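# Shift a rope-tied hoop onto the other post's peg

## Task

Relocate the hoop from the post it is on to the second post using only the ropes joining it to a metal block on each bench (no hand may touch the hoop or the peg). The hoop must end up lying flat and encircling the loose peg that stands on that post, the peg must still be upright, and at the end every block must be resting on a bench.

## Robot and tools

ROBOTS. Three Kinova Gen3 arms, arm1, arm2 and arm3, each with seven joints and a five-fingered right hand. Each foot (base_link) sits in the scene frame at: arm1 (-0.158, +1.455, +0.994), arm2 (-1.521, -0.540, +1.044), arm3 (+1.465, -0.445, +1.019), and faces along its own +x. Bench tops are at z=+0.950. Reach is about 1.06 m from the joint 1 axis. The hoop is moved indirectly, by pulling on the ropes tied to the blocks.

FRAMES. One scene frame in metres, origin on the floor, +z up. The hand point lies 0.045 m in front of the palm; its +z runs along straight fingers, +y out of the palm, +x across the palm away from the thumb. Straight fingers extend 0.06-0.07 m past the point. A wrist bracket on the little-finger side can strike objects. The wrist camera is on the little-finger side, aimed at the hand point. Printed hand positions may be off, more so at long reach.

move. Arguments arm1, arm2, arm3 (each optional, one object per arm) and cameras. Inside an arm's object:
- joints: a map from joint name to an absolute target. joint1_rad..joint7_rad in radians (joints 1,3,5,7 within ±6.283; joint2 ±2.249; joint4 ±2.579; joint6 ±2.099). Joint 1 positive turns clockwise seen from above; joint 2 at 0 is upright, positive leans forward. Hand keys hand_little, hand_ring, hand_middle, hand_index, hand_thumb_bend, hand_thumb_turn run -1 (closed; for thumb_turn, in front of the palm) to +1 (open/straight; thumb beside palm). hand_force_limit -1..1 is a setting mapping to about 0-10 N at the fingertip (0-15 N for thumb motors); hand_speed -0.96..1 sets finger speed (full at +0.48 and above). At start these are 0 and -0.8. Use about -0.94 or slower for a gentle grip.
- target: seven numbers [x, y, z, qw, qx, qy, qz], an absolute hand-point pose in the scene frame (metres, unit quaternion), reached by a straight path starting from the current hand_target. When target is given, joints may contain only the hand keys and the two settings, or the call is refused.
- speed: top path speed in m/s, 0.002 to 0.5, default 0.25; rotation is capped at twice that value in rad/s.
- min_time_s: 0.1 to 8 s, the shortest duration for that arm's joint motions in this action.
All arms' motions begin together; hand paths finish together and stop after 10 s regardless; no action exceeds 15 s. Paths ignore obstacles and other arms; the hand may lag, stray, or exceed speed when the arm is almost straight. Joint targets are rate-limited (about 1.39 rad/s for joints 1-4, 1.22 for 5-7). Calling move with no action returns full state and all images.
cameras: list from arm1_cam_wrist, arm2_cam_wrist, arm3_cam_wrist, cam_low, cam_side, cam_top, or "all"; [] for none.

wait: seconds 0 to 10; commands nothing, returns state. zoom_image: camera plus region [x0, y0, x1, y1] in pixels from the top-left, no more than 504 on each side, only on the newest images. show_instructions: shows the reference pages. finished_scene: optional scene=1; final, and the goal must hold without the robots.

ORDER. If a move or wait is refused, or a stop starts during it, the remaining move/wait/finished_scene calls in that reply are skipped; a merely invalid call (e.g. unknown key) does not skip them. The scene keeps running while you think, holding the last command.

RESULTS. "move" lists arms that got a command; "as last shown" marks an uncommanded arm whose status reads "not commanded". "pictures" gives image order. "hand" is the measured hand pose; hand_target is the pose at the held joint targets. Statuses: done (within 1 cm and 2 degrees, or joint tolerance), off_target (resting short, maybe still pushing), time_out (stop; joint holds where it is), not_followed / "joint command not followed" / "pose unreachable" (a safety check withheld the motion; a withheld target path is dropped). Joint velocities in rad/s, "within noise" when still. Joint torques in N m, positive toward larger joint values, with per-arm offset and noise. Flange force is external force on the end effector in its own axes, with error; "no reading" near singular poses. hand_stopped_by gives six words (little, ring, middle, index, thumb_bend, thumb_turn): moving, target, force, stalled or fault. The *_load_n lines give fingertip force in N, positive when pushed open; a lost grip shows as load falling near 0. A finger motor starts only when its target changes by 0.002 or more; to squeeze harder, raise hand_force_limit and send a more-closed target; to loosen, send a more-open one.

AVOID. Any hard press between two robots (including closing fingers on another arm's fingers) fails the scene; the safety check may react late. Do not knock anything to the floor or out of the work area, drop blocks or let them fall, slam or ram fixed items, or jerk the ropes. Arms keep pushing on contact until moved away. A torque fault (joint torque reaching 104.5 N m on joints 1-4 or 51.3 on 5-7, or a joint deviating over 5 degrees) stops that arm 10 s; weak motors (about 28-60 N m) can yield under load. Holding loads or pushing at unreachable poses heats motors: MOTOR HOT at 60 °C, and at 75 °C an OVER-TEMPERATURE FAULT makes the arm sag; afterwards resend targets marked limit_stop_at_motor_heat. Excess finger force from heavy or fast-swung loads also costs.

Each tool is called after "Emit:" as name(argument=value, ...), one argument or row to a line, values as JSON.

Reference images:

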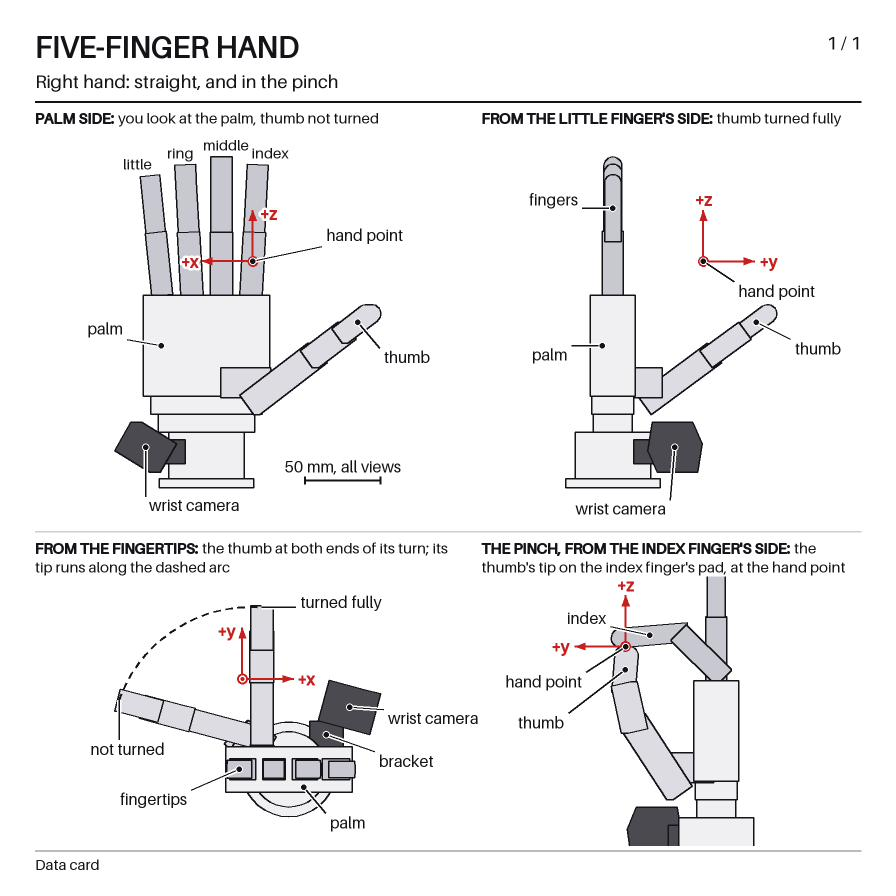

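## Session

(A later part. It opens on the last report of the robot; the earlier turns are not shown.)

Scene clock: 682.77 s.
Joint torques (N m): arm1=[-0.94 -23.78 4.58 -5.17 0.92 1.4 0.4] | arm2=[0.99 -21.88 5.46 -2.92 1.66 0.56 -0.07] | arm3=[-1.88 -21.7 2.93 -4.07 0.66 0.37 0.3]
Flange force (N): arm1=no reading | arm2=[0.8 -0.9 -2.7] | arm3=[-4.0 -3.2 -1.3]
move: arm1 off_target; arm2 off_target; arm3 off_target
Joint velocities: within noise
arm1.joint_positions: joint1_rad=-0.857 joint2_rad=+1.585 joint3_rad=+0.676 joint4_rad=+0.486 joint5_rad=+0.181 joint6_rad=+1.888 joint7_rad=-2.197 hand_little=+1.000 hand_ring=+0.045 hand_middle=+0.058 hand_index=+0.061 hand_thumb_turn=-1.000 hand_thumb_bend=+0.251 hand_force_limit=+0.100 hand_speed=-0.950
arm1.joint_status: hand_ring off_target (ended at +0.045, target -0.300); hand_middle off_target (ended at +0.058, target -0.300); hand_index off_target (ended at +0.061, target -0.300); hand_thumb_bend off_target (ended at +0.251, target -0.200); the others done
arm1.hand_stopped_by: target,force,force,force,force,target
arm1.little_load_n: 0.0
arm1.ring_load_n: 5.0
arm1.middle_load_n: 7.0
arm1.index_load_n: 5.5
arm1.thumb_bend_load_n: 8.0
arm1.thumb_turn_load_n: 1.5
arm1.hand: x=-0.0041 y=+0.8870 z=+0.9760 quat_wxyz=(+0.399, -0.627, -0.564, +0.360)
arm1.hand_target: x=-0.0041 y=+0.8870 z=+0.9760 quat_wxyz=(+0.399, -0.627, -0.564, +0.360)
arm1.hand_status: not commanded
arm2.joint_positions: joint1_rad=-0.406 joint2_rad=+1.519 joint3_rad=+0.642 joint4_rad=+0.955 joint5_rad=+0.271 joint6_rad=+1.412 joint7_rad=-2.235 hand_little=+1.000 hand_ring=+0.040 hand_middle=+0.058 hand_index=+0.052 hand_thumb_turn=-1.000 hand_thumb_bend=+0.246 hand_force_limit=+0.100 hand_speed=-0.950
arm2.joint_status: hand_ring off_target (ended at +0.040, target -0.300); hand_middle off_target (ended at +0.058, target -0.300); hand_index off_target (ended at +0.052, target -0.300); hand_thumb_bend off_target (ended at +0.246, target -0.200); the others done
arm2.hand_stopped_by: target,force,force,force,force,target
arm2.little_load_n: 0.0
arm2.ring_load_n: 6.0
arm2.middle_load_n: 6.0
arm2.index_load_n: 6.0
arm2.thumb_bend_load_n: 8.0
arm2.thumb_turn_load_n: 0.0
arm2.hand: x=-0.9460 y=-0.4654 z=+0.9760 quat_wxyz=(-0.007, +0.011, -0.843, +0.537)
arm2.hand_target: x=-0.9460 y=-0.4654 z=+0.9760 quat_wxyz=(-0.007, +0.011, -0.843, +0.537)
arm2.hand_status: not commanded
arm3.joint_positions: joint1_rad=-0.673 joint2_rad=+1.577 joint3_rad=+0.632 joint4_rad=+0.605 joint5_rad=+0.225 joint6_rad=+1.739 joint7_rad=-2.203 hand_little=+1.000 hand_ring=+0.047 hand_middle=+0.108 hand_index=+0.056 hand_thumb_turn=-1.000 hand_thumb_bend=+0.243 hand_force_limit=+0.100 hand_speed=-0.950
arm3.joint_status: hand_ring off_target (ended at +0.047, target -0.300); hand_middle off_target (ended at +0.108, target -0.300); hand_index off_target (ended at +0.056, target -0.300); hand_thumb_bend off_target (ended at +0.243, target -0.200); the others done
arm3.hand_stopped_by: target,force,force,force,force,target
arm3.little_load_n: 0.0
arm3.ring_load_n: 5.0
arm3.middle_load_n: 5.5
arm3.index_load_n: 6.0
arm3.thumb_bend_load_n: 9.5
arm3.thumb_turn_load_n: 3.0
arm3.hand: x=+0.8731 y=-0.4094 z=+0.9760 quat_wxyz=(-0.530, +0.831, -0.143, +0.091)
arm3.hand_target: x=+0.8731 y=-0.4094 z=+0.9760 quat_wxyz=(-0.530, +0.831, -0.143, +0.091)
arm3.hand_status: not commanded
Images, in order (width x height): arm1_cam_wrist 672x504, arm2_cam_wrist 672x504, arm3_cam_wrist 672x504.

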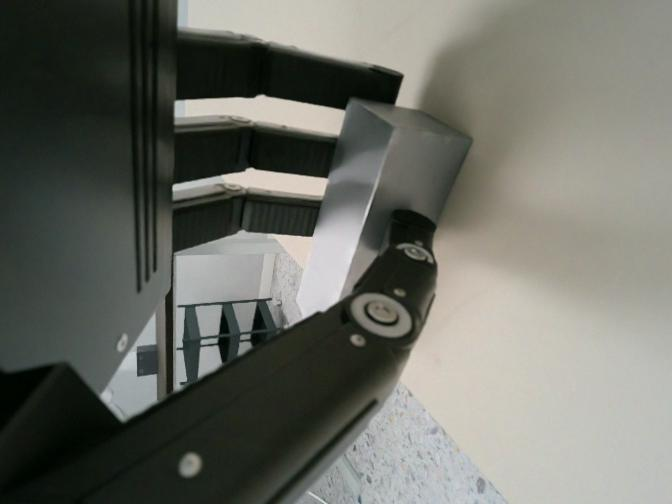

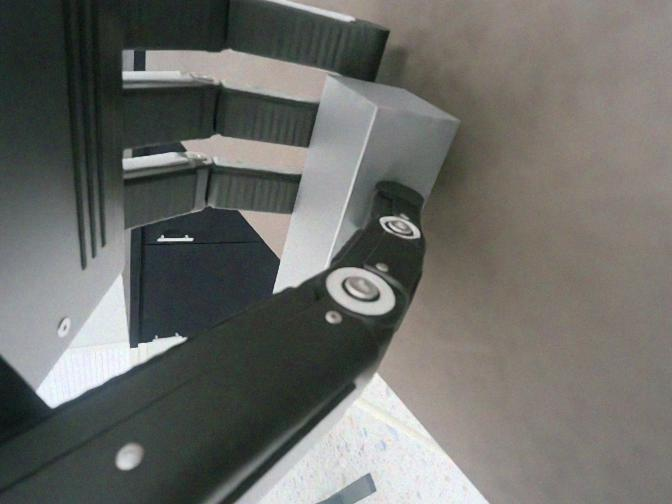

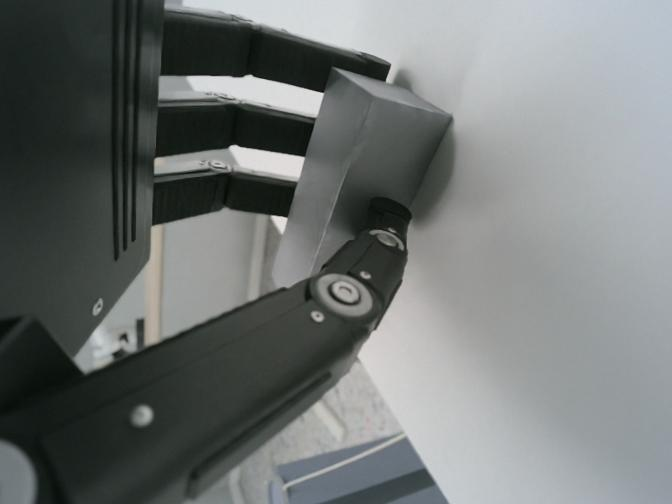

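Emit:
move(
  arm1={"target": [-0.0041, 0.8870, 1.04, -0.3993, 0.6267, 0.5643, -0.3595], "speed": 0.06},
  arm2={"target": [-0.946, -0.4654, 1.04, 0.0070, -0.0110, 0.8433, -0.5372], "speed": 0.06},
  arm3={"target": [0.8731, -0.4094, 1.04, -0.5296, 0.8313, -0.1428, 0.0910], "speed": 0.06},
  cameras=["all"],
)

Scene clock: 689.33 s.
Joint torques (N m): arm1=[-0.85 -25.17 5.82 -5.51 1.75 1.89 0.33] | arm2=[0.88 -22.86 6.7 -3.16 2.32 1.2 -0.05] | arm3=[-0.24 -23.2 5.61 -3.44 2.46 1.73 0.27]
Flange force (N): arm1=[7.9 -2.3 8.6] | arm2=[0.0 2.0 -1.3] | arm3=[-2.9 2.1 -0.9]
move: arm1 done; arm2 done; arm3 done
Joint velocities: within noise
arm1.joint_positions: joint1_rad=-0.881 joint2_rad=+1.471 joint3_rad=+0.696 joint4_rad=+0.566 joint5_rad=+0.212 joint6_rad=+1.900 joint7_rad=-2.135 hand_little=+1.000 hand_ring=+0.045 hand_middle=+0.058 hand_index=+0.061 hand_thumb_turn=-1.000 hand_thumb_bend=+0.251 hand_force_limit=+0.100 hand_speed=-0.950
arm1.joint_status: not commanded
arm1.hand_stopped_by: target,force,force,force,force,target
arm1.little_load_n: 0.0
arm1.ring_load_n: 4.0
arm1.middle_load_n: 6.5
arm1.index_load_n: 4.5
arm1.thumb_bend_load_n: 10.5
arm1.thumb_turn_load_n: 2.0
arm1.hand: x=-0.0041 y=+0.8870 z=+1.0400 quat_wxyz=(+0.399, -0.627, -0.564, +0.360)
arm1.hand_target: x=-0.0041 y=+0.8870 z=+1.0400 quat_wxyz=(+0.399, -0.627, -0.564, +0.360)
arm1.hand_status: done (0.000 m and 0.0 deg from the pose sent, 0.064 m and 0.0 deg at the start)
arm2.joint_positions: joint1_rad=-0.427 joint2_rad=+1.400 joint3_rad=+0.665 joint4_rad=+1.032 joint5_rad=+0.298 joint6_rad=+1.427 joint7_rad=-2.179 hand_little=+1.000 hand_ring=+0.040 hand_middle=+0.058 hand_index=+0.052 hand_thumb_turn=-1.000 hand_thumb_bend=+0.246 hand_force_limit=+0.100 hand_speed=-0.950
arm2.joint_status: not commanded
arm2.hand_stopped_by: target,force,force,force,force,target
arm2.little_load_n: 0.0
arm2.ring_load_n: 4.0
arm2.middle_load_n: 5.0
arm2.index_load_n: 5.5
arm2.thumb_bend_load_n: 9.5
arm2.thumb_turn_load_n: 1.0
arm2.hand: x=-0.9460 y=-0.4654 z=+1.0400 quat_wxyz=(-0.007, +0.011, -0.843, +0.537)
arm2.hand_target: x=-0.9460 y=-0.4654 z=+1.0400 quat_wxyz=(-0.007, +0.011, -0.843, +0.537)
arm2.hand_status: done (0.000 m and 0.0 deg from the pose sent, 0.064 m and 0.0 deg at the start)
arm3.joint_positions: joint1_rad=-0.695 joint2_rad=+1.459 joint3_rad=+0.651 joint4_rad=+0.692 joint5_rad=+0.252 joint6_rad=+1.747 joint7_rad=-2.146 hand_little=+1.000 hand_ring=+0.047 hand_middle=+0.107 hand_index=+0.056 hand_thumb_turn=-1.000 hand_thumb_bend=+0.243 hand_force_limit=+0.100 hand_speed=-0.950
arm3.joint_status: not commanded
arm3.hand_stopped_by: target,force,force,force,force,target
arm3.little_load_n: -0.5
arm3.ring_load_n: 5.0
arm3.middle_load_n: 0.0
arm3.index_load_n: 5.5
arm3.thumb_bend_load_n: 9.0
arm3.thumb_turn_load_n: 2.5
arm3.hand: x=+0.8731 y=-0.4094 z=+1.0400 quat_wxyz=(-0.530, +0.831, -0.143, +0.091)
arm3.hand_target: x=+0.8731 y=-0.4094 z=+1.0400 quat_wxyz=(-0.530, +0.831, -0.143, +0.091)
arm3.hand_status: done (0.000 m and 0.0 deg from the pose sent, 0.064 m and 0.0 deg at the start)
pictures: arm1_cam_wrist, arm2_cam_wrist, arm3_cam_wrist, cam_low, cam_side, cam_top
Images, in order (width x height): arm1_cam_wrist 672x504, arm2_cam_wrist 672x504, arm3_cam_wrist 672x504, cam_low 672x504, cam_side 672x504, cam_top 672x504.

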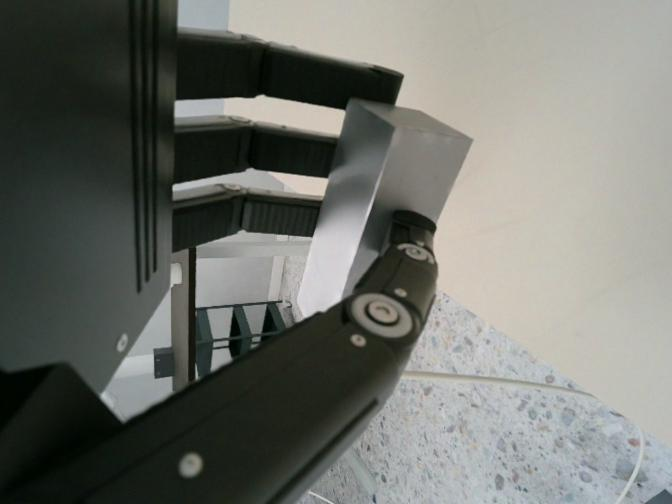

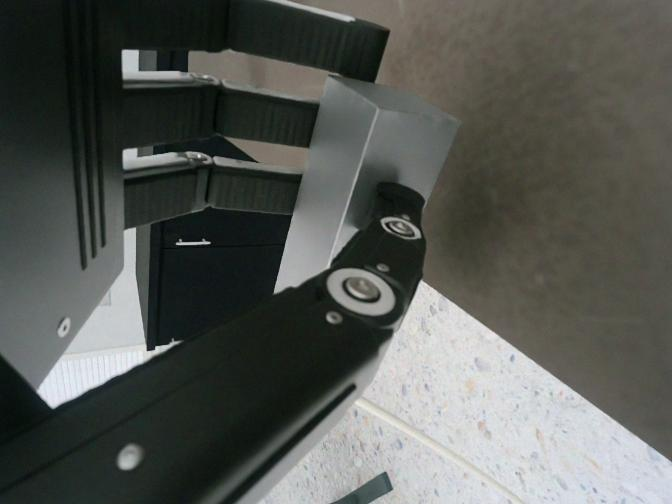

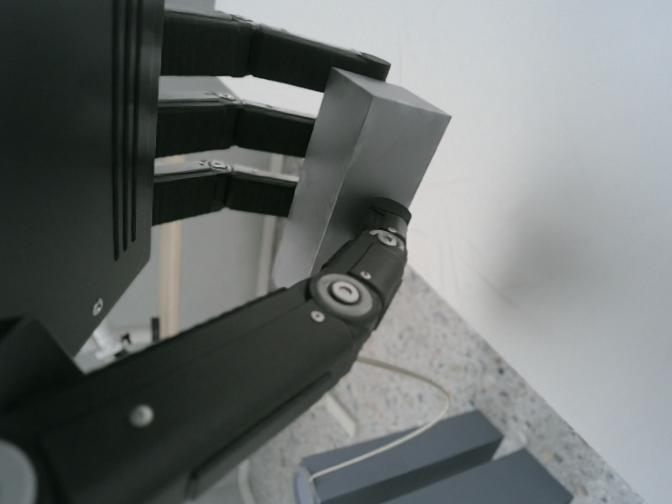

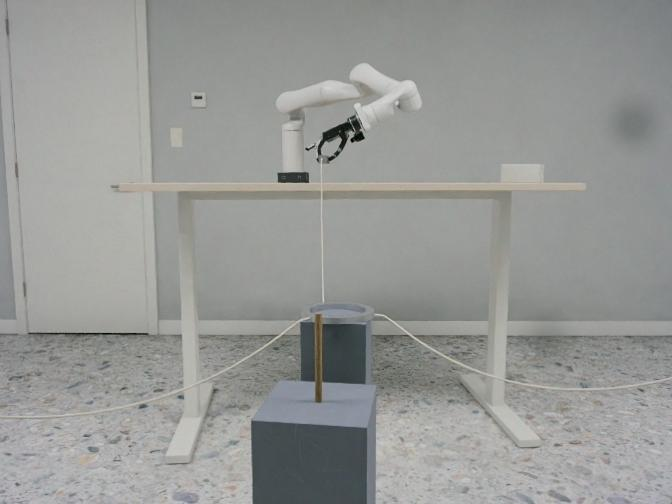

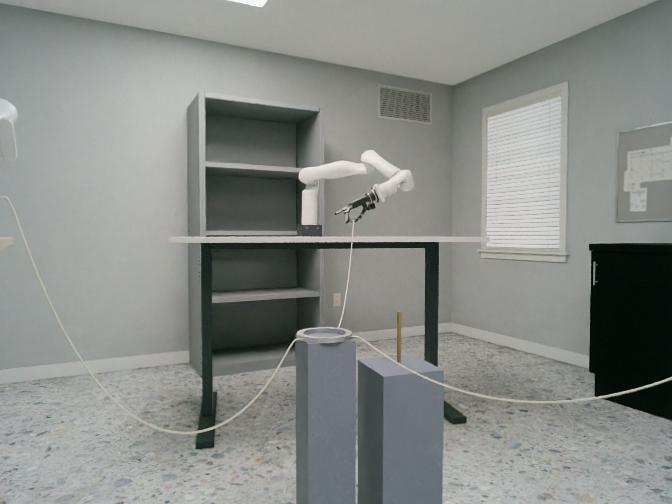

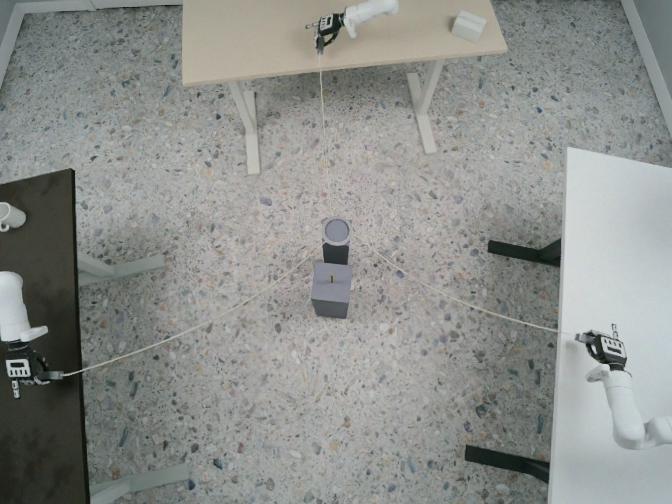

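Emit:
move(
  arm1={"target": [0.043, 0.98, 1.2, -0.4305, 0.5610, 0.6904, -0.1531], "speed": 0.12},
  arm2={"target": [-0.9, -0.37, 1.33, -0.0826, -0.3173, 0.8310, -0.4493], "speed": 0.12},
  arm3={"target": [0.84, -0.29, 1.24, -0.3477, 0.8784, -0.1407, 0.2962], "speed": 0.12},
  cameras=["all"],
)

Scene clock: 779.03 s.
Joint torques (N m): arm1=[-0.93 -23.43 5.84 -5.48 1.4 1.6 0.4] | arm2=[0.89 -25.76 2.23 -6.28 2.2 -0.38 0] | arm3=[-0.34 -24.47 3.11 -4.12 1.98 0.62 0.47]
Flange force (N): arm1=[3.4 1.1 8.4] | arm2=no reading | arm3=no reading
move: arm1 done; arm2 done; arm3 moving
Joint velocities: arm1=[within noise] | arm2=[within noise] | arm3=[0 0.001 0.025 -0.001 -0.024 0 0.002]
arm1.joint_positions: joint1_rad=-0.960 joint2_rad=+1.187 joint3_rad=+0.979 joint4_rad=+0.645 joint5_rad=-0.073 joint6_rad=+2.103 joint7_rad=-1.515 hand_little=+1.000 hand_ring=+0.045 hand_middle=+0.058 hand_index=+0.061 hand_thumb_turn=-1.000 hand_thumb_bend=+0.251 hand_force_limit=+0.100 hand_speed=-0.950
arm1.joint_status: not commanded
arm1.hand_stopped_by: target,force,force,force,force,target
arm1.little_load_n: 0.0
arm1.ring_load_n: 3.5
arm1.middle_load_n: 6.5
arm1.index_load_n: 4.5
arm1.thumb_bend_load_n: 10.0
arm1.thumb_turn_load_n: 2.5
arm1.hand: x=+0.0425 y=+0.9804 z=+1.1997 quat_wxyz=(+0.418, -0.560, -0.697, +0.162)
arm1.hand_target: x=+0.0425 y=+0.9804 z=+1.1997 quat_wxyz=(+0.418, -0.560, -0.697, +0.162)
arm1.hand_status: done (0.001 m and 1.9 deg from the pose sent, 0.191 m and 29.0 deg at the start; a joint's target at an end of its range on 166 of 235 steps)
arm2.joint_positions: joint1_rad=-0.195 joint2_rad=+1.237 joint3_rad=+0.600 joint4_rad=+0.035 joint5_rad=+0.425 joint6_rad=+2.064 joint7_rad=-1.013 hand_little=+1.000 hand_ring=+0.040 hand_middle=+0.058 hand_index=+0.052 hand_thumb_turn=-1.000 hand_thumb_bend=+0.246 hand_force_limit=+0.100 hand_speed=-0.950
arm2.joint_status: not commanded
arm2.hand_stopped_by: target,force,force,force,force,target
arm2.little_load_n: 0.0
arm2.ring_load_n: 4.0
arm2.middle_load_n: 5.0
arm2.index_load_n: 5.5
arm2.thumb_bend_load_n: 9.5
arm2.thumb_turn_load_n: 1.5
arm2.hand: x=-0.9007 y=-0.3705 z=+1.3297 quat_wxyz=(+0.067, +0.322, -0.830, +0.451)
arm2.hand_target: x=-0.9007 y=-0.3705 z=+1.3297 quat_wxyz=(+0.067, +0.322, -0.830, +0.451)
arm2.hand_status: done (0.001 m and 1.9 deg from the pose sent, 0.309 m and 38.1 deg at the start; a joint's target at an end of its range on 143 of 235 steps)
arm3.joint_positions: joint1_rad=-0.238 joint2_rad=+1.288 joint3_rad=+0.906 joint4_rad=+0.092 joint5_rad=-0.058 joint6_rad=+2.103 joint7_rad=-1.487 hand_little=+1.000 hand_ring=+0.047 hand_middle=+0.107 hand_index=+0.056 hand_thumb_turn=-1.000 hand_thumb_bend=+0.243 hand_force_limit=+0.100 hand_speed=-0.950
arm3.joint_status: not commanded
arm3.hand_stopped_by: target,force,force,force,force,target
arm3.little_load_n: 0.0
arm3.ring_load_n: 5.0
arm3.middle_load_n: 0.0
arm3.index_load_n: 6.5
arm3.thumb_bend_load_n: 9.0
arm3.thumb_turn_load_n: 3.0
arm3.hand: x=+0.8410 y=-0.2899 z=+1.2397 quat_wxyz=(-0.372, +0.910, -0.109, +0.150)
arm3.hand_target: x=+0.8410 y=-0.2899 z=+1.2397 quat_wxyz=(-0.372, +0.910, -0.109, +0.150)
arm3.hand_status: moving (0.001 m and 17.8 deg from the pose sent, 0.235 m and 32.0 deg at the start; pose on its path clipped on 154 of 235 steps; a joint's target at an end of its range on 194 of 235 steps)
pictures: arm1_cam_wrist, arm2_cam_wrist, arm3_cam_wrist, cam_low, cam_side, cam_top
Images, in order (width x height): arm1_cam_wrist 672x504, arm2_cam_wrist 672x504, arm3_cam_wrist 672x504, cam_low 672x504, cam_side 672x504, cam_top 672x504.

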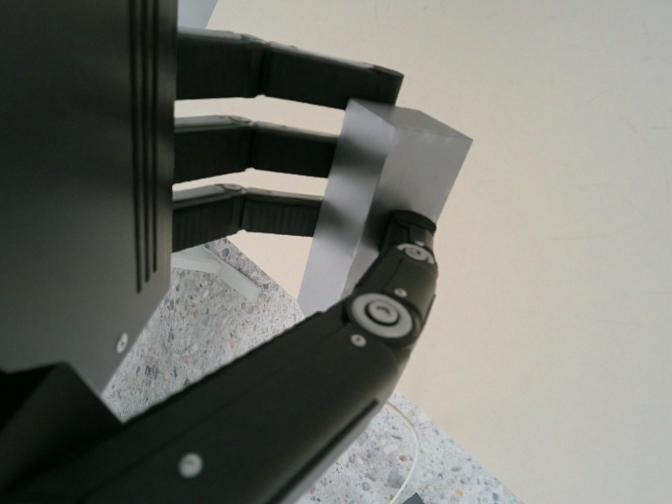

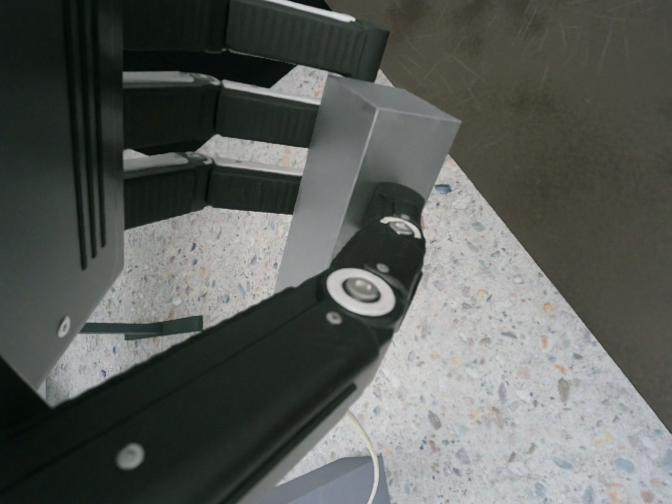

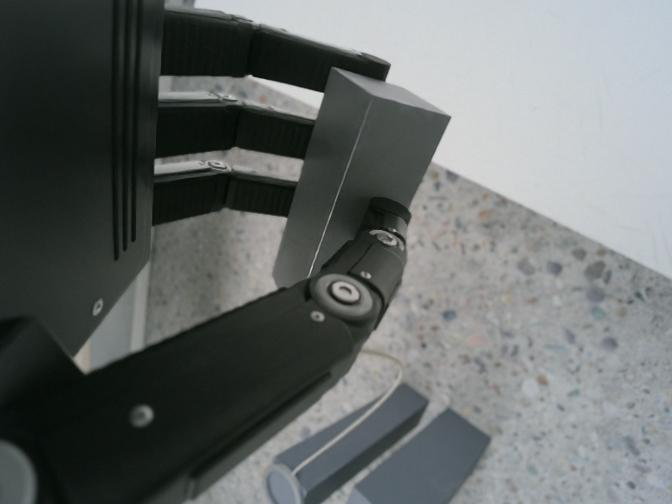

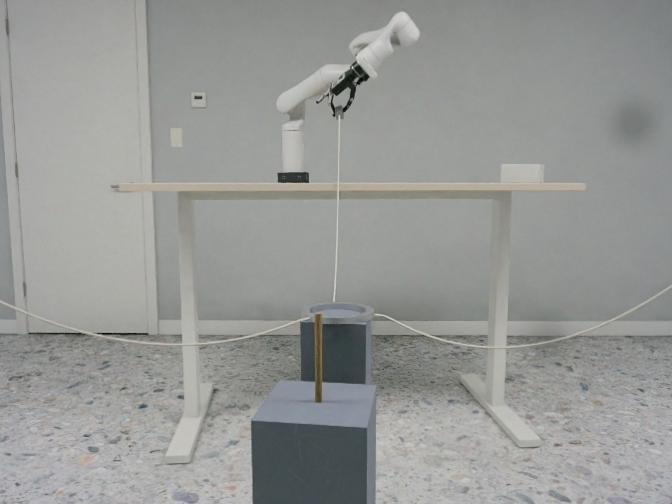

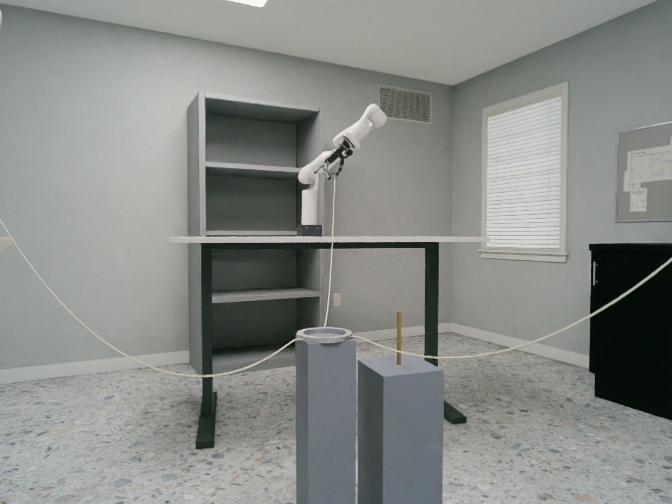

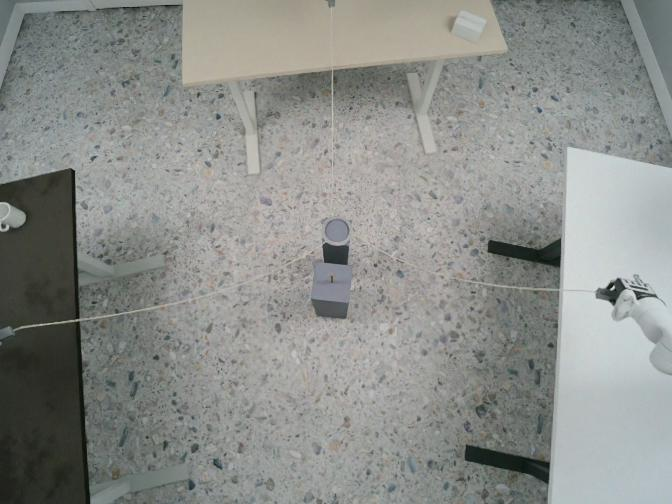

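Emit:
move(
  arm1={"target": [0.043, 0.98, 1.22, -0.2706, 0.6533, 0.6533, -0.2706], "speed": 0.2},
  arm2={"target": [-0.9, -0.37, 1.35, 0.0990, -0.2391, 0.8924, -0.3697], "speed": 0.2},
  arm3={"target": [0.84, -0.29, 1.26, -0.3697, 0.8924, -0.2391, 0.0990], "speed": 0.2},
  cameras=["all"],
)

Scene clock: 789.67 s.
Joint torques (N m): arm1=[-0.88 -19.41 7.49 -6.1 1.55 0.94 0.33] | arm2=[0.87 -21.05 4.19 -8.03 2.12 -0.46 -0.06] | arm3=[-0.34 -23.84 3.8 -4.3 2.04 0.59 0.25]
Flange force (N): arm1=[1.7 0.5 5.5] | arm2=[-0.9 1.7 -0.9] | arm3=no reading
move: arm1 done; arm2 done; arm3 done
Joint velocities: within noise
arm1.joint_positions: joint1_rad=-1.256 joint2_rad=+0.993 joint3_rad=+1.121 joint4_rad=+1.138 joint5_rad=-0.090 joint6_rad=+1.669 joint7_rad=-1.812 hand_little=+1.000 hand_ring=+0.045 hand_middle=+0.058 hand_index=+0.061 hand_thumb_turn=-1.000 hand_thumb_bend=+0.251 hand_force_limit=+0.100 hand_speed=-0.950
arm1.joint_status: not commanded
arm1.hand_stopped_by: target,force,force,force,force,target
arm1.little_load_n: 0.0
arm1.ring_load_n: 4.0
arm1.middle_load_n: 6.5
arm1.index_load_n: 4.5
arm1.thumb_bend_load_n: 10.0
arm1.thumb_turn_load_n: 2.0
arm1.hand: x=+0.0430 y=+0.9800 z=+1.2200 quat_wxyz=(+0.271, -0.653, -0.653, +0.271)
arm1.hand_target: x=+0.0430 y=+0.9800 z=+1.2200 quat_wxyz=(+0.271, -0.653, -0.653, +0.271)
arm1.hand_status: done (0.000 m and 0.0 deg from the pose sent, 0.020 m and 24.1 deg at the start)
arm2.joint_positions: joint1_rad=-0.391 joint2_rad=+0.781 joint3_rad=+0.568 joint4_rad=+0.930 joint5_rad=+0.395 joint6_rad=+1.440 joint7_rad=-1.503 hand_little=+1.000 hand_ring=+0.040 hand_middle=+0.058 hand_index=+0.052 hand_thumb_turn=-1.000 hand_thumb_bend=+0.246 hand_force_limit=+0.100 hand_speed=-0.950
arm2.joint_status: not commanded
arm2.hand_stopped_by: target,force,force,force,force,target
arm2.little_load_n: 0.0
arm2.ring_load_n: 4.0
arm2.middle_load_n: 5.5
arm2.index_load_n: 6.0
arm2.thumb_bend_load_n: 9.5
arm2.thumb_turn_load_n: 1.0
arm2.hand: x=-0.9000 y=-0.3700 z=+1.3500 quat_wxyz=(-0.099, +0.239, -0.892, +0.370)
arm2.hand_target: x=-0.9000 y=-0.3700 z=+1.3500 quat_wxyz=(-0.099, +0.239, -0.892, +0.370)
arm2.hand_status: done (0.000 m and 0.0 deg from the pose sent, 0.020 m and 24.3 deg at the start)
arm3.joint_positions: joint1_rad=-0.308 joint2_rad=+1.202 joint3_rad=+0.921 joint4_rad=+0.281 joint5_rad=-0.076 joint6_rad=+2.029 joint7_rad=-1.752 hand_little=+1.000 hand_ring=+0.047 hand_middle=+0.107 hand_index=+0.056 hand_thumb_turn=-1.000 hand_thumb_bend=+0.243 hand_force_limit=+0.100 hand_speed=-0.950
arm3.joint_status: not commanded
arm3.hand_stopped_by: target,force,force,force,force,target
arm3.little_load_n: 0.0
arm3.ring_load_n: 5.0
arm3.middle_load_n: 0.0
arm3.index_load_n: 6.5
arm3.thumb_bend_load_n: 9.0
arm3.thumb_turn_load_n: 3.0
arm3.hand: x=+0.8400 y=-0.2900 z=+1.2600 quat_wxyz=(-0.370, +0.892, -0.239, +0.099)
arm3.hand_target: x=+0.8400 y=-0.2900 z=+1.2600 quat_wxyz=(-0.370, +0.892, -0.239, +0.099)
arm3.hand_status: done (0.000 m and 0.0 deg from the pose sent, 0.020 m and 16.1 deg at the start)
pictures: arm1_cam_wrist, arm2_cam_wrist, arm3_cam_wrist, cam_low, cam_side, cam_top
Images, in order (width x height): arm1_cam_wrist 672x504, arm2_cam_wrist 672x504, arm3_cam_wrist 672x504, cam_low 672x504, cam_side 672x504, cam_top 672x504.

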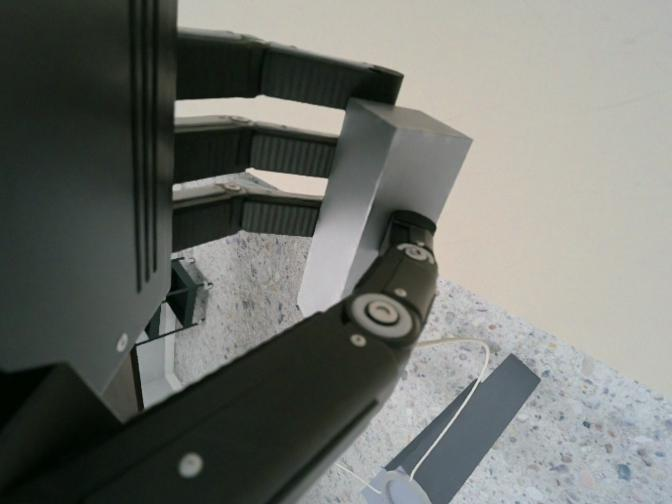

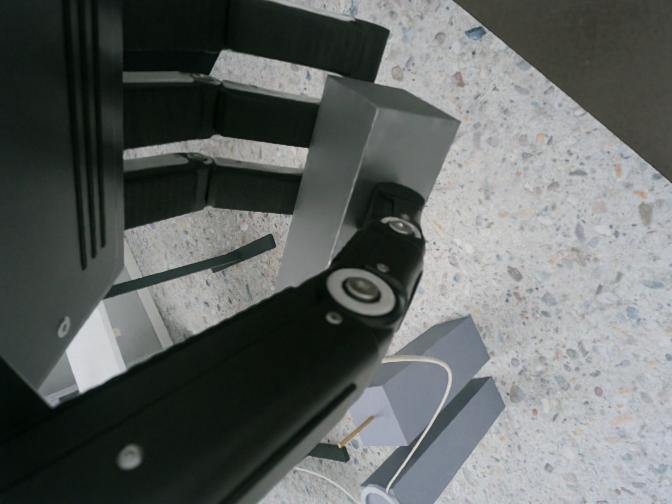

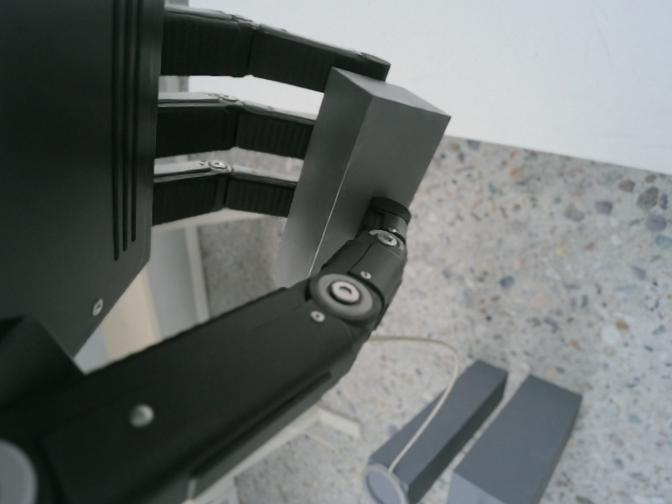

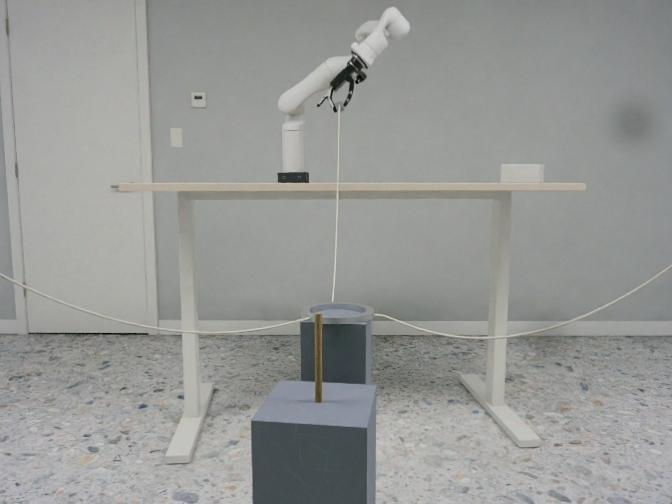

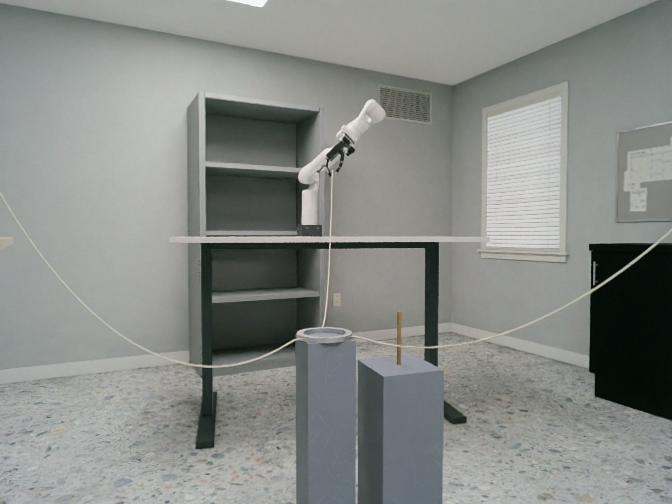

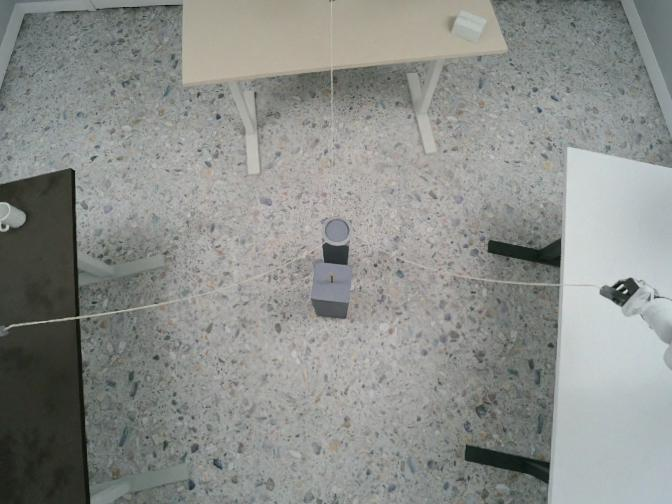

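Emit:
move(
  arm1={"target": [0.043, 1.087, 1.257, -0.2706, 0.6533, 0.6533, -0.2706], "speed": 0.08},
  arm2={"target": [-0.926, -0.3865, 1.40, 0.0990, -0.2391, 0.8924, -0.3697], "speed": 0.08},
  arm3={"target": [0.8807, -0.3107, 1.294, -0.3697, 0.8924, -0.2391, 0.0990], "speed": 0.08},
  cameras=["all"],
)

Scene clock: 824.00 s.
Joint torques (N m): arm1=[-0.85 -15.47 7.12 -6.45 1.54 1.11 0.37] | arm2=[0.93 -19.56 3.85 -8.16 2.15 -0.54 -0.07] | arm3=[-0.34 -21.66 5.31 -4.75 2.15 0.56 0.26]
Flange force (N): arm1=[0.0 1.3 5.6] | arm2=[-1.0 1.7 -1.1] | arm3=[-5.5 1.4 -2.5]
move: arm1 done; arm2 done; arm3 done
Joint velocities: within noise
arm1.joint_positions: joint1_rad=-1.547 joint2_rad=+0.837 joint3_rad=+1.213 joint4_rad=+1.405 joint5_rad=-0.022 joint6_rad=+1.671 joint7_rad=-1.880 hand_little=+1.000 hand_ring=+0.045 hand_middle=+0.058 hand_index=+0.061 hand_thumb_turn=-1.000 hand_thumb_bend=+0.251 hand_force_limit=+0.100 hand_speed=-0.950
arm1.joint_status: not commanded
arm1.hand_stopped_by: target,force,force,force,force,target
arm1.little_load_n: 0.0
arm1.ring_load_n: 3.5
arm1.middle_load_n: 6.5
arm1.index_load_n: 5.0
arm1.thumb_bend_load_n: 10.0
arm1.thumb_turn_load_n: 2.0
arm1.hand: x=+0.0430 y=+1.0870 z=+1.2570 quat_wxyz=(+0.271, -0.653, -0.653, +0.271)
arm1.hand_target: x=+0.0430 y=+1.0870 z=+1.2570 quat_wxyz=(+0.271, -0.653, -0.653, +0.271)
arm1.hand_status: done (0.000 m and 0.0 deg from the pose sent, 0.113 m and 0.0 deg at the start)
arm2.joint_positions: joint1_rad=-0.416 joint2_rad=+0.684 joint3_rad=+0.586 joint4_rad=+0.949 joint5_rad=+0.422 joint6_rad=+1.496 joint7_rad=-1.454 hand_little=+1.000 hand_ring=+0.040 hand_middle=+0.058 hand_index=+0.052 hand_thumb_turn=-1.000 hand_thumb_bend=+0.246 hand_force_limit=+0.100 hand_speed=-0.950
arm2.joint_status: not commanded
arm2.hand_stopped_by: target,force,force,force,force,target
arm2.little_load_n: 0.0
arm2.ring_load_n: 4.5
arm2.middle_load_n: 5.0
arm2.index_load_n: 6.0
arm2.thumb_bend_load_n: 9.5
arm2.thumb_turn_load_n: 1.0
arm2.hand: x=-0.9260 y=-0.3865 z=+1.4000 quat_wxyz=(-0.099, +0.239, -0.892, +0.370)
arm2.hand_target: x=-0.9260 y=-0.3865 z=+1.4000 quat_wxyz=(-0.099, +0.239, -0.892, +0.370)
arm2.hand_status: done (0.000 m and 0.0 deg from the pose sent, 0.059 m and 0.0 deg at the start)
arm3.joint_positions: joint1_rad=-0.473 joint2_rad=+1.049 joint3_rad=+0.959 joint4_rad=+0.620 joint5_rad=-0.021 joint6_rad=+1.901 joint7_rad=-1.726 hand_little=+1.000 hand_ring=+0.047 hand_middle=+0.107 hand_index=+0.056 hand_thumb_turn=-1.000 hand_thumb_bend=+0.243 hand_force_limit=+0.100 hand_speed=-0.950
arm3.joint_status: not commanded
arm3.hand_stopped_by: target,force,force,force,force,target
arm3.little_load_n: 0.0
arm3.ring_load_n: 5.0
arm3.middle_load_n: 0.0
arm3.index_load_n: 6.0
arm3.thumb_bend_load_n: 9.0
arm3.thumb_turn_load_n: 3.0
arm3.hand: x=+0.8807 y=-0.3107 z=+1.2940 quat_wxyz=(-0.370, +0.892, -0.239, +0.099)
arm3.hand_target: x=+0.8807 y=-0.3107 z=+1.2940 quat_wxyz=(-0.370, +0.892, -0.239, +0.099)
arm3.hand_status: done (0.000 m and 0.0 deg from the pose sent, 0.057 m and 0.0 deg at the start)
pictures: arm1_cam_wrist, arm2_cam_wrist, arm3_cam_wrist, cam_low, cam_side, cam_top
Images, in order (width x height): arm1_cam_wrist 672x504, arm2_cam_wrist 672x504, arm3_cam_wrist 672x504, cam_low 672x504, cam_side 672x504, cam_top 672x504.

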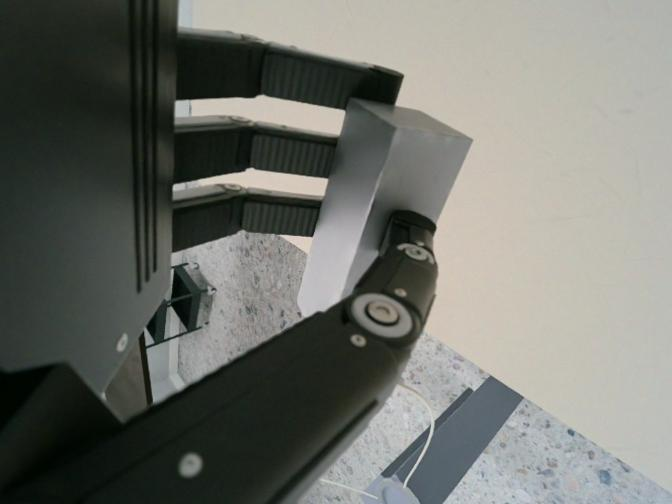

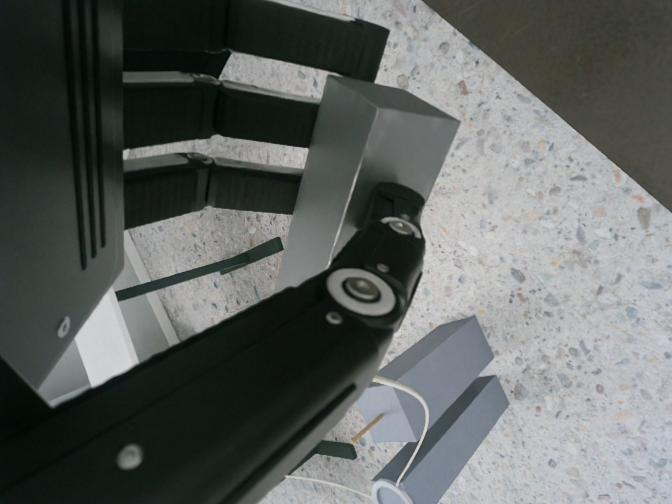

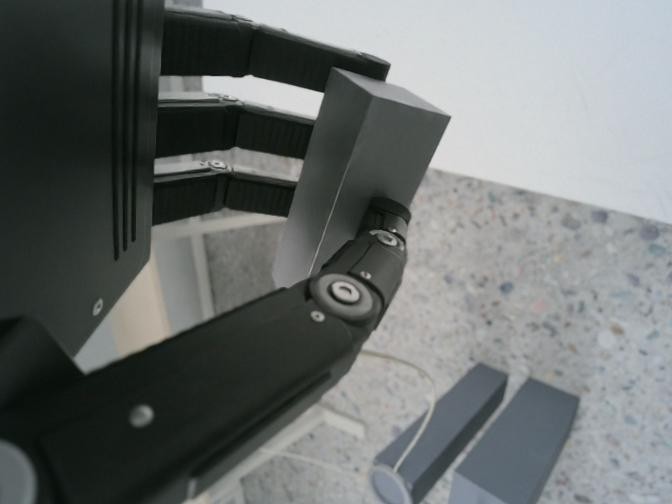

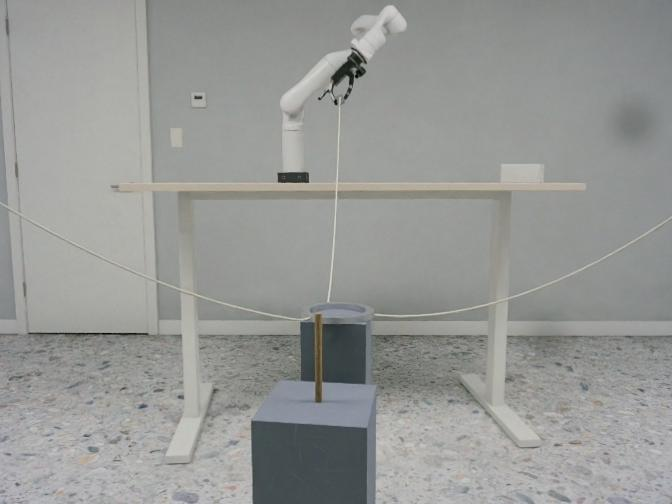

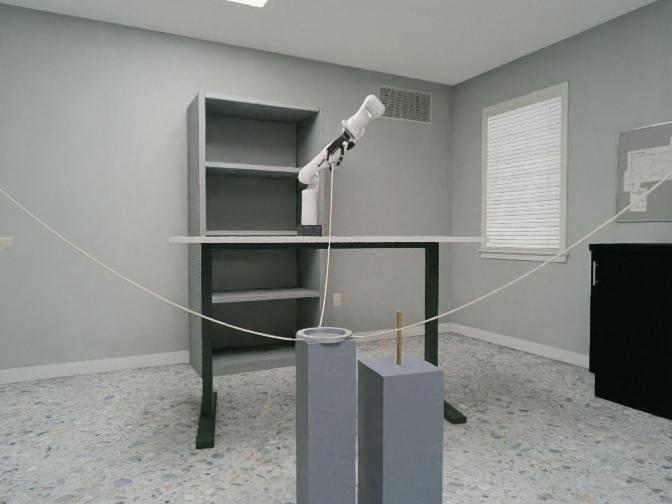

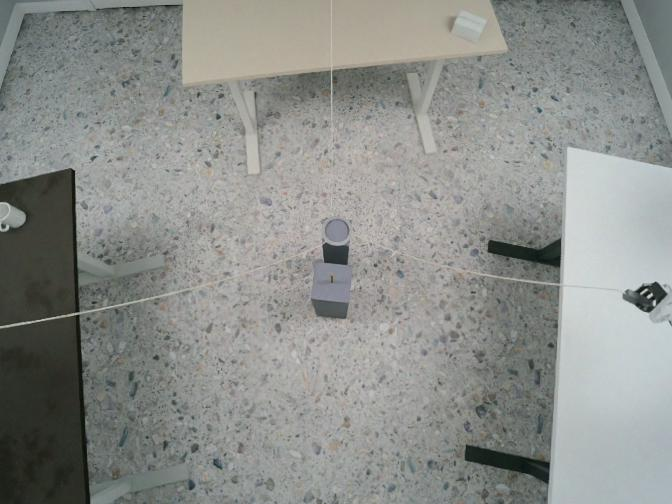

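Emit:
move(
  arm1={"target": [0.043, 1.1035, 1.268, -0.2706, 0.6533, 0.6533, -0.2706], "speed": 0.04},
  arm2={"target": [-0.940, -0.395, 1.411, 0.0990, -0.2391, 0.8924, -0.3697], "speed": 0.04},
  arm3={"target": [0.895, -0.319, 1.305, -0.3697, 0.8924, -0.2391, 0.0990], "speed": 0.04},
  cameras=["cam_low", "cam_side", "cam_top"],
)

Scene clock: 834.47 s.
Joint torques (N m): arm1=[-0.87 -14.87 6.89 -6.46 1.49 1.25 0.39] | arm2=[0.95 -18.8 3.82 -8.25 2.19 -0.49 -0.01] | arm3=[-0.39 -20.95 5.53 -4.83 2.16 0.57 0.3]
Flange force (N): arm1=[-0.4 1.4 5.7] | arm2=[-0.9 2.0 -0.9] | arm3=[-5.2 1.4 -2.3]
move: arm1 done; arm2 done; arm3 done
Joint velocities: within noise
arm1.joint_positions: joint1_rad=-1.595 joint2_rad=+0.810 joint3_rad=+1.233 joint4_rad=+1.425 joint5_rad=-0.008 joint6_rad=+1.693 joint7_rad=-1.891 hand_little=+1.000 hand_ring=+0.045 hand_middle=+0.058 hand_index=+0.061 hand_thumb_turn=-1.000 hand_thumb_bend=+0.251 hand_force_limit=+0.100 hand_speed=-0.950
arm1.joint_status: not commanded
arm1.hand_stopped_by: target,force,force,force,force,target
arm1.little_load_n: 0.0
arm1.ring_load_n: 3.5
arm1.middle_load_n: 6.5
arm1.index_load_n: 5.0
arm1.thumb_bend_load_n: 10.0
arm1.thumb_turn_load_n: 2.5
arm1.hand: x=+0.0430 y=+1.1035 z=+1.2680 quat_wxyz=(+0.271, -0.653, -0.653, +0.271)
arm1.hand_target: x=+0.0430 y=+1.1035 z=+1.2680 quat_wxyz=(+0.271, -0.653, -0.653, +0.271)
arm1.hand_status: done (0.000 m and 0.0 deg from the pose sent, 0.020 m and 0.0 deg at the start)
arm2.joint_positions: joint1_rad=-0.438 joint2_rad=+0.638 joint3_rad=+0.595 joint4_rad=+0.998 joint5_rad=+0.439 joint6_rad=+1.493 joint7_rad=-1.454 hand_little=+1.000 hand_ring=+0.040 hand_middle=+0.058 hand_index=+0.052 hand_thumb_turn=-1.000 hand_thumb_bend=+0.246 hand_force_limit=+0.100 hand_speed=-0.950
arm2.joint_status: not commanded
arm2.hand_stopped_by: target,force,force,force,force,target
arm2.little_load_n: 0.0
arm2.ring_load_n: 4.5
arm2.middle_load_n: 5.5
arm2.index_load_n: 6.0
arm2.thumb_bend_load_n: 9.5
arm2.thumb_turn_load_n: 1.0
arm2.hand: x=-0.9400 y=-0.3950 z=+1.4110 quat_wxyz=(-0.099, +0.239, -0.892, +0.370)
arm2.hand_target: x=-0.9400 y=-0.3950 z=+1.4110 quat_wxyz=(-0.099, +0.239, -0.892, +0.370)
arm2.hand_status: done (0.000 m and 0.0 deg from the pose sent, 0.020 m and 0.0 deg at the start)
arm3.joint_positions: joint1_rad=-0.519 joint2_rad=+1.007 joint3_rad=+0.972 joint4_rad=+0.696 joint5_rad=-0.004 joint6_rad=+1.882 joint7_rad=-1.724 hand_little=+1.000 hand_ring=+0.047 hand_middle=+0.107 hand_index=+0.056 hand_thumb_turn=-1.000 hand_thumb_bend=+0.243 hand_force_limit=+0.100 hand_speed=-0.950
arm3.joint_status: not commanded
arm3.hand_stopped_by: target,force,force,force,force,target
arm3.little_load_n: 0.0
arm3.ring_load_n: 5.0
arm3.middle_load_n: 0.0
arm3.index_load_n: 6.5
arm3.thumb_bend_load_n: 9.0
arm3.thumb_turn_load_n: 3.0
arm3.hand: x=+0.8950 y=-0.3190 z=+1.3050 quat_wxyz=(-0.370, +0.892, -0.239, +0.099)
arm3.hand_target: x=+0.8950 y=-0.3190 z=+1.3050 quat_wxyz=(-0.370, +0.892, -0.239, +0.099)
arm3.hand_status: done (0.000 m and 0.0 deg from the pose sent, 0.020 m and 0.0 deg at the start)
Images, in order (width x height): cam_low 672x504, cam_side 672x504, cam_top 672x504.

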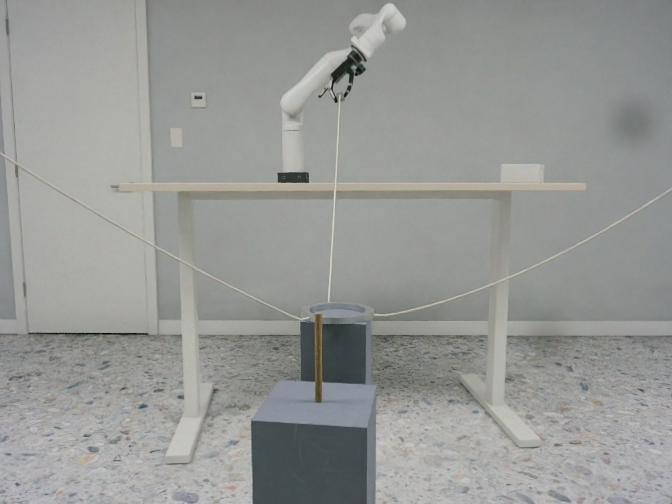

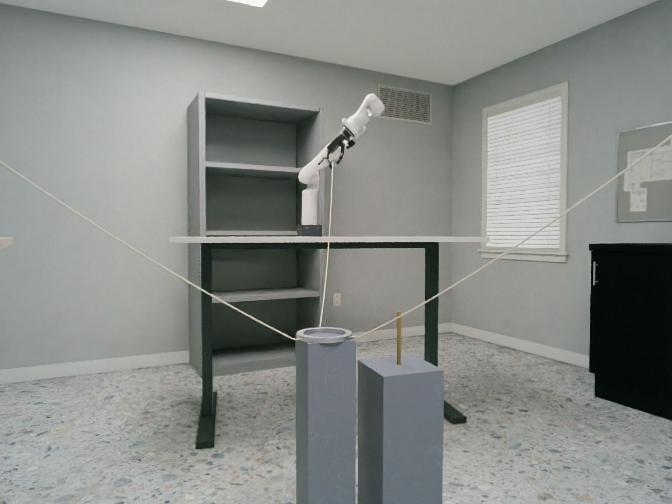

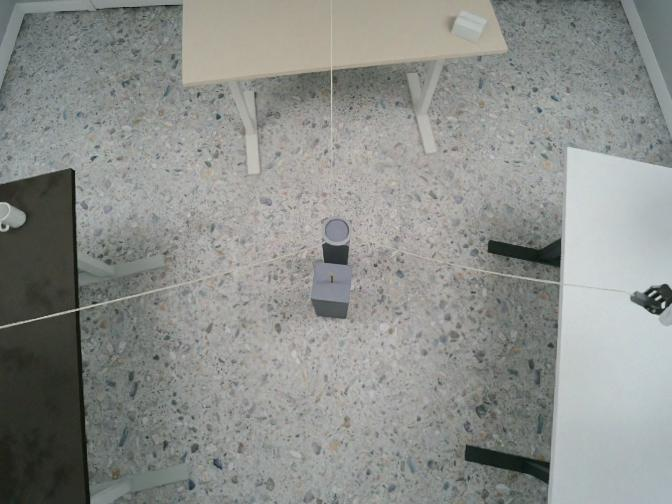

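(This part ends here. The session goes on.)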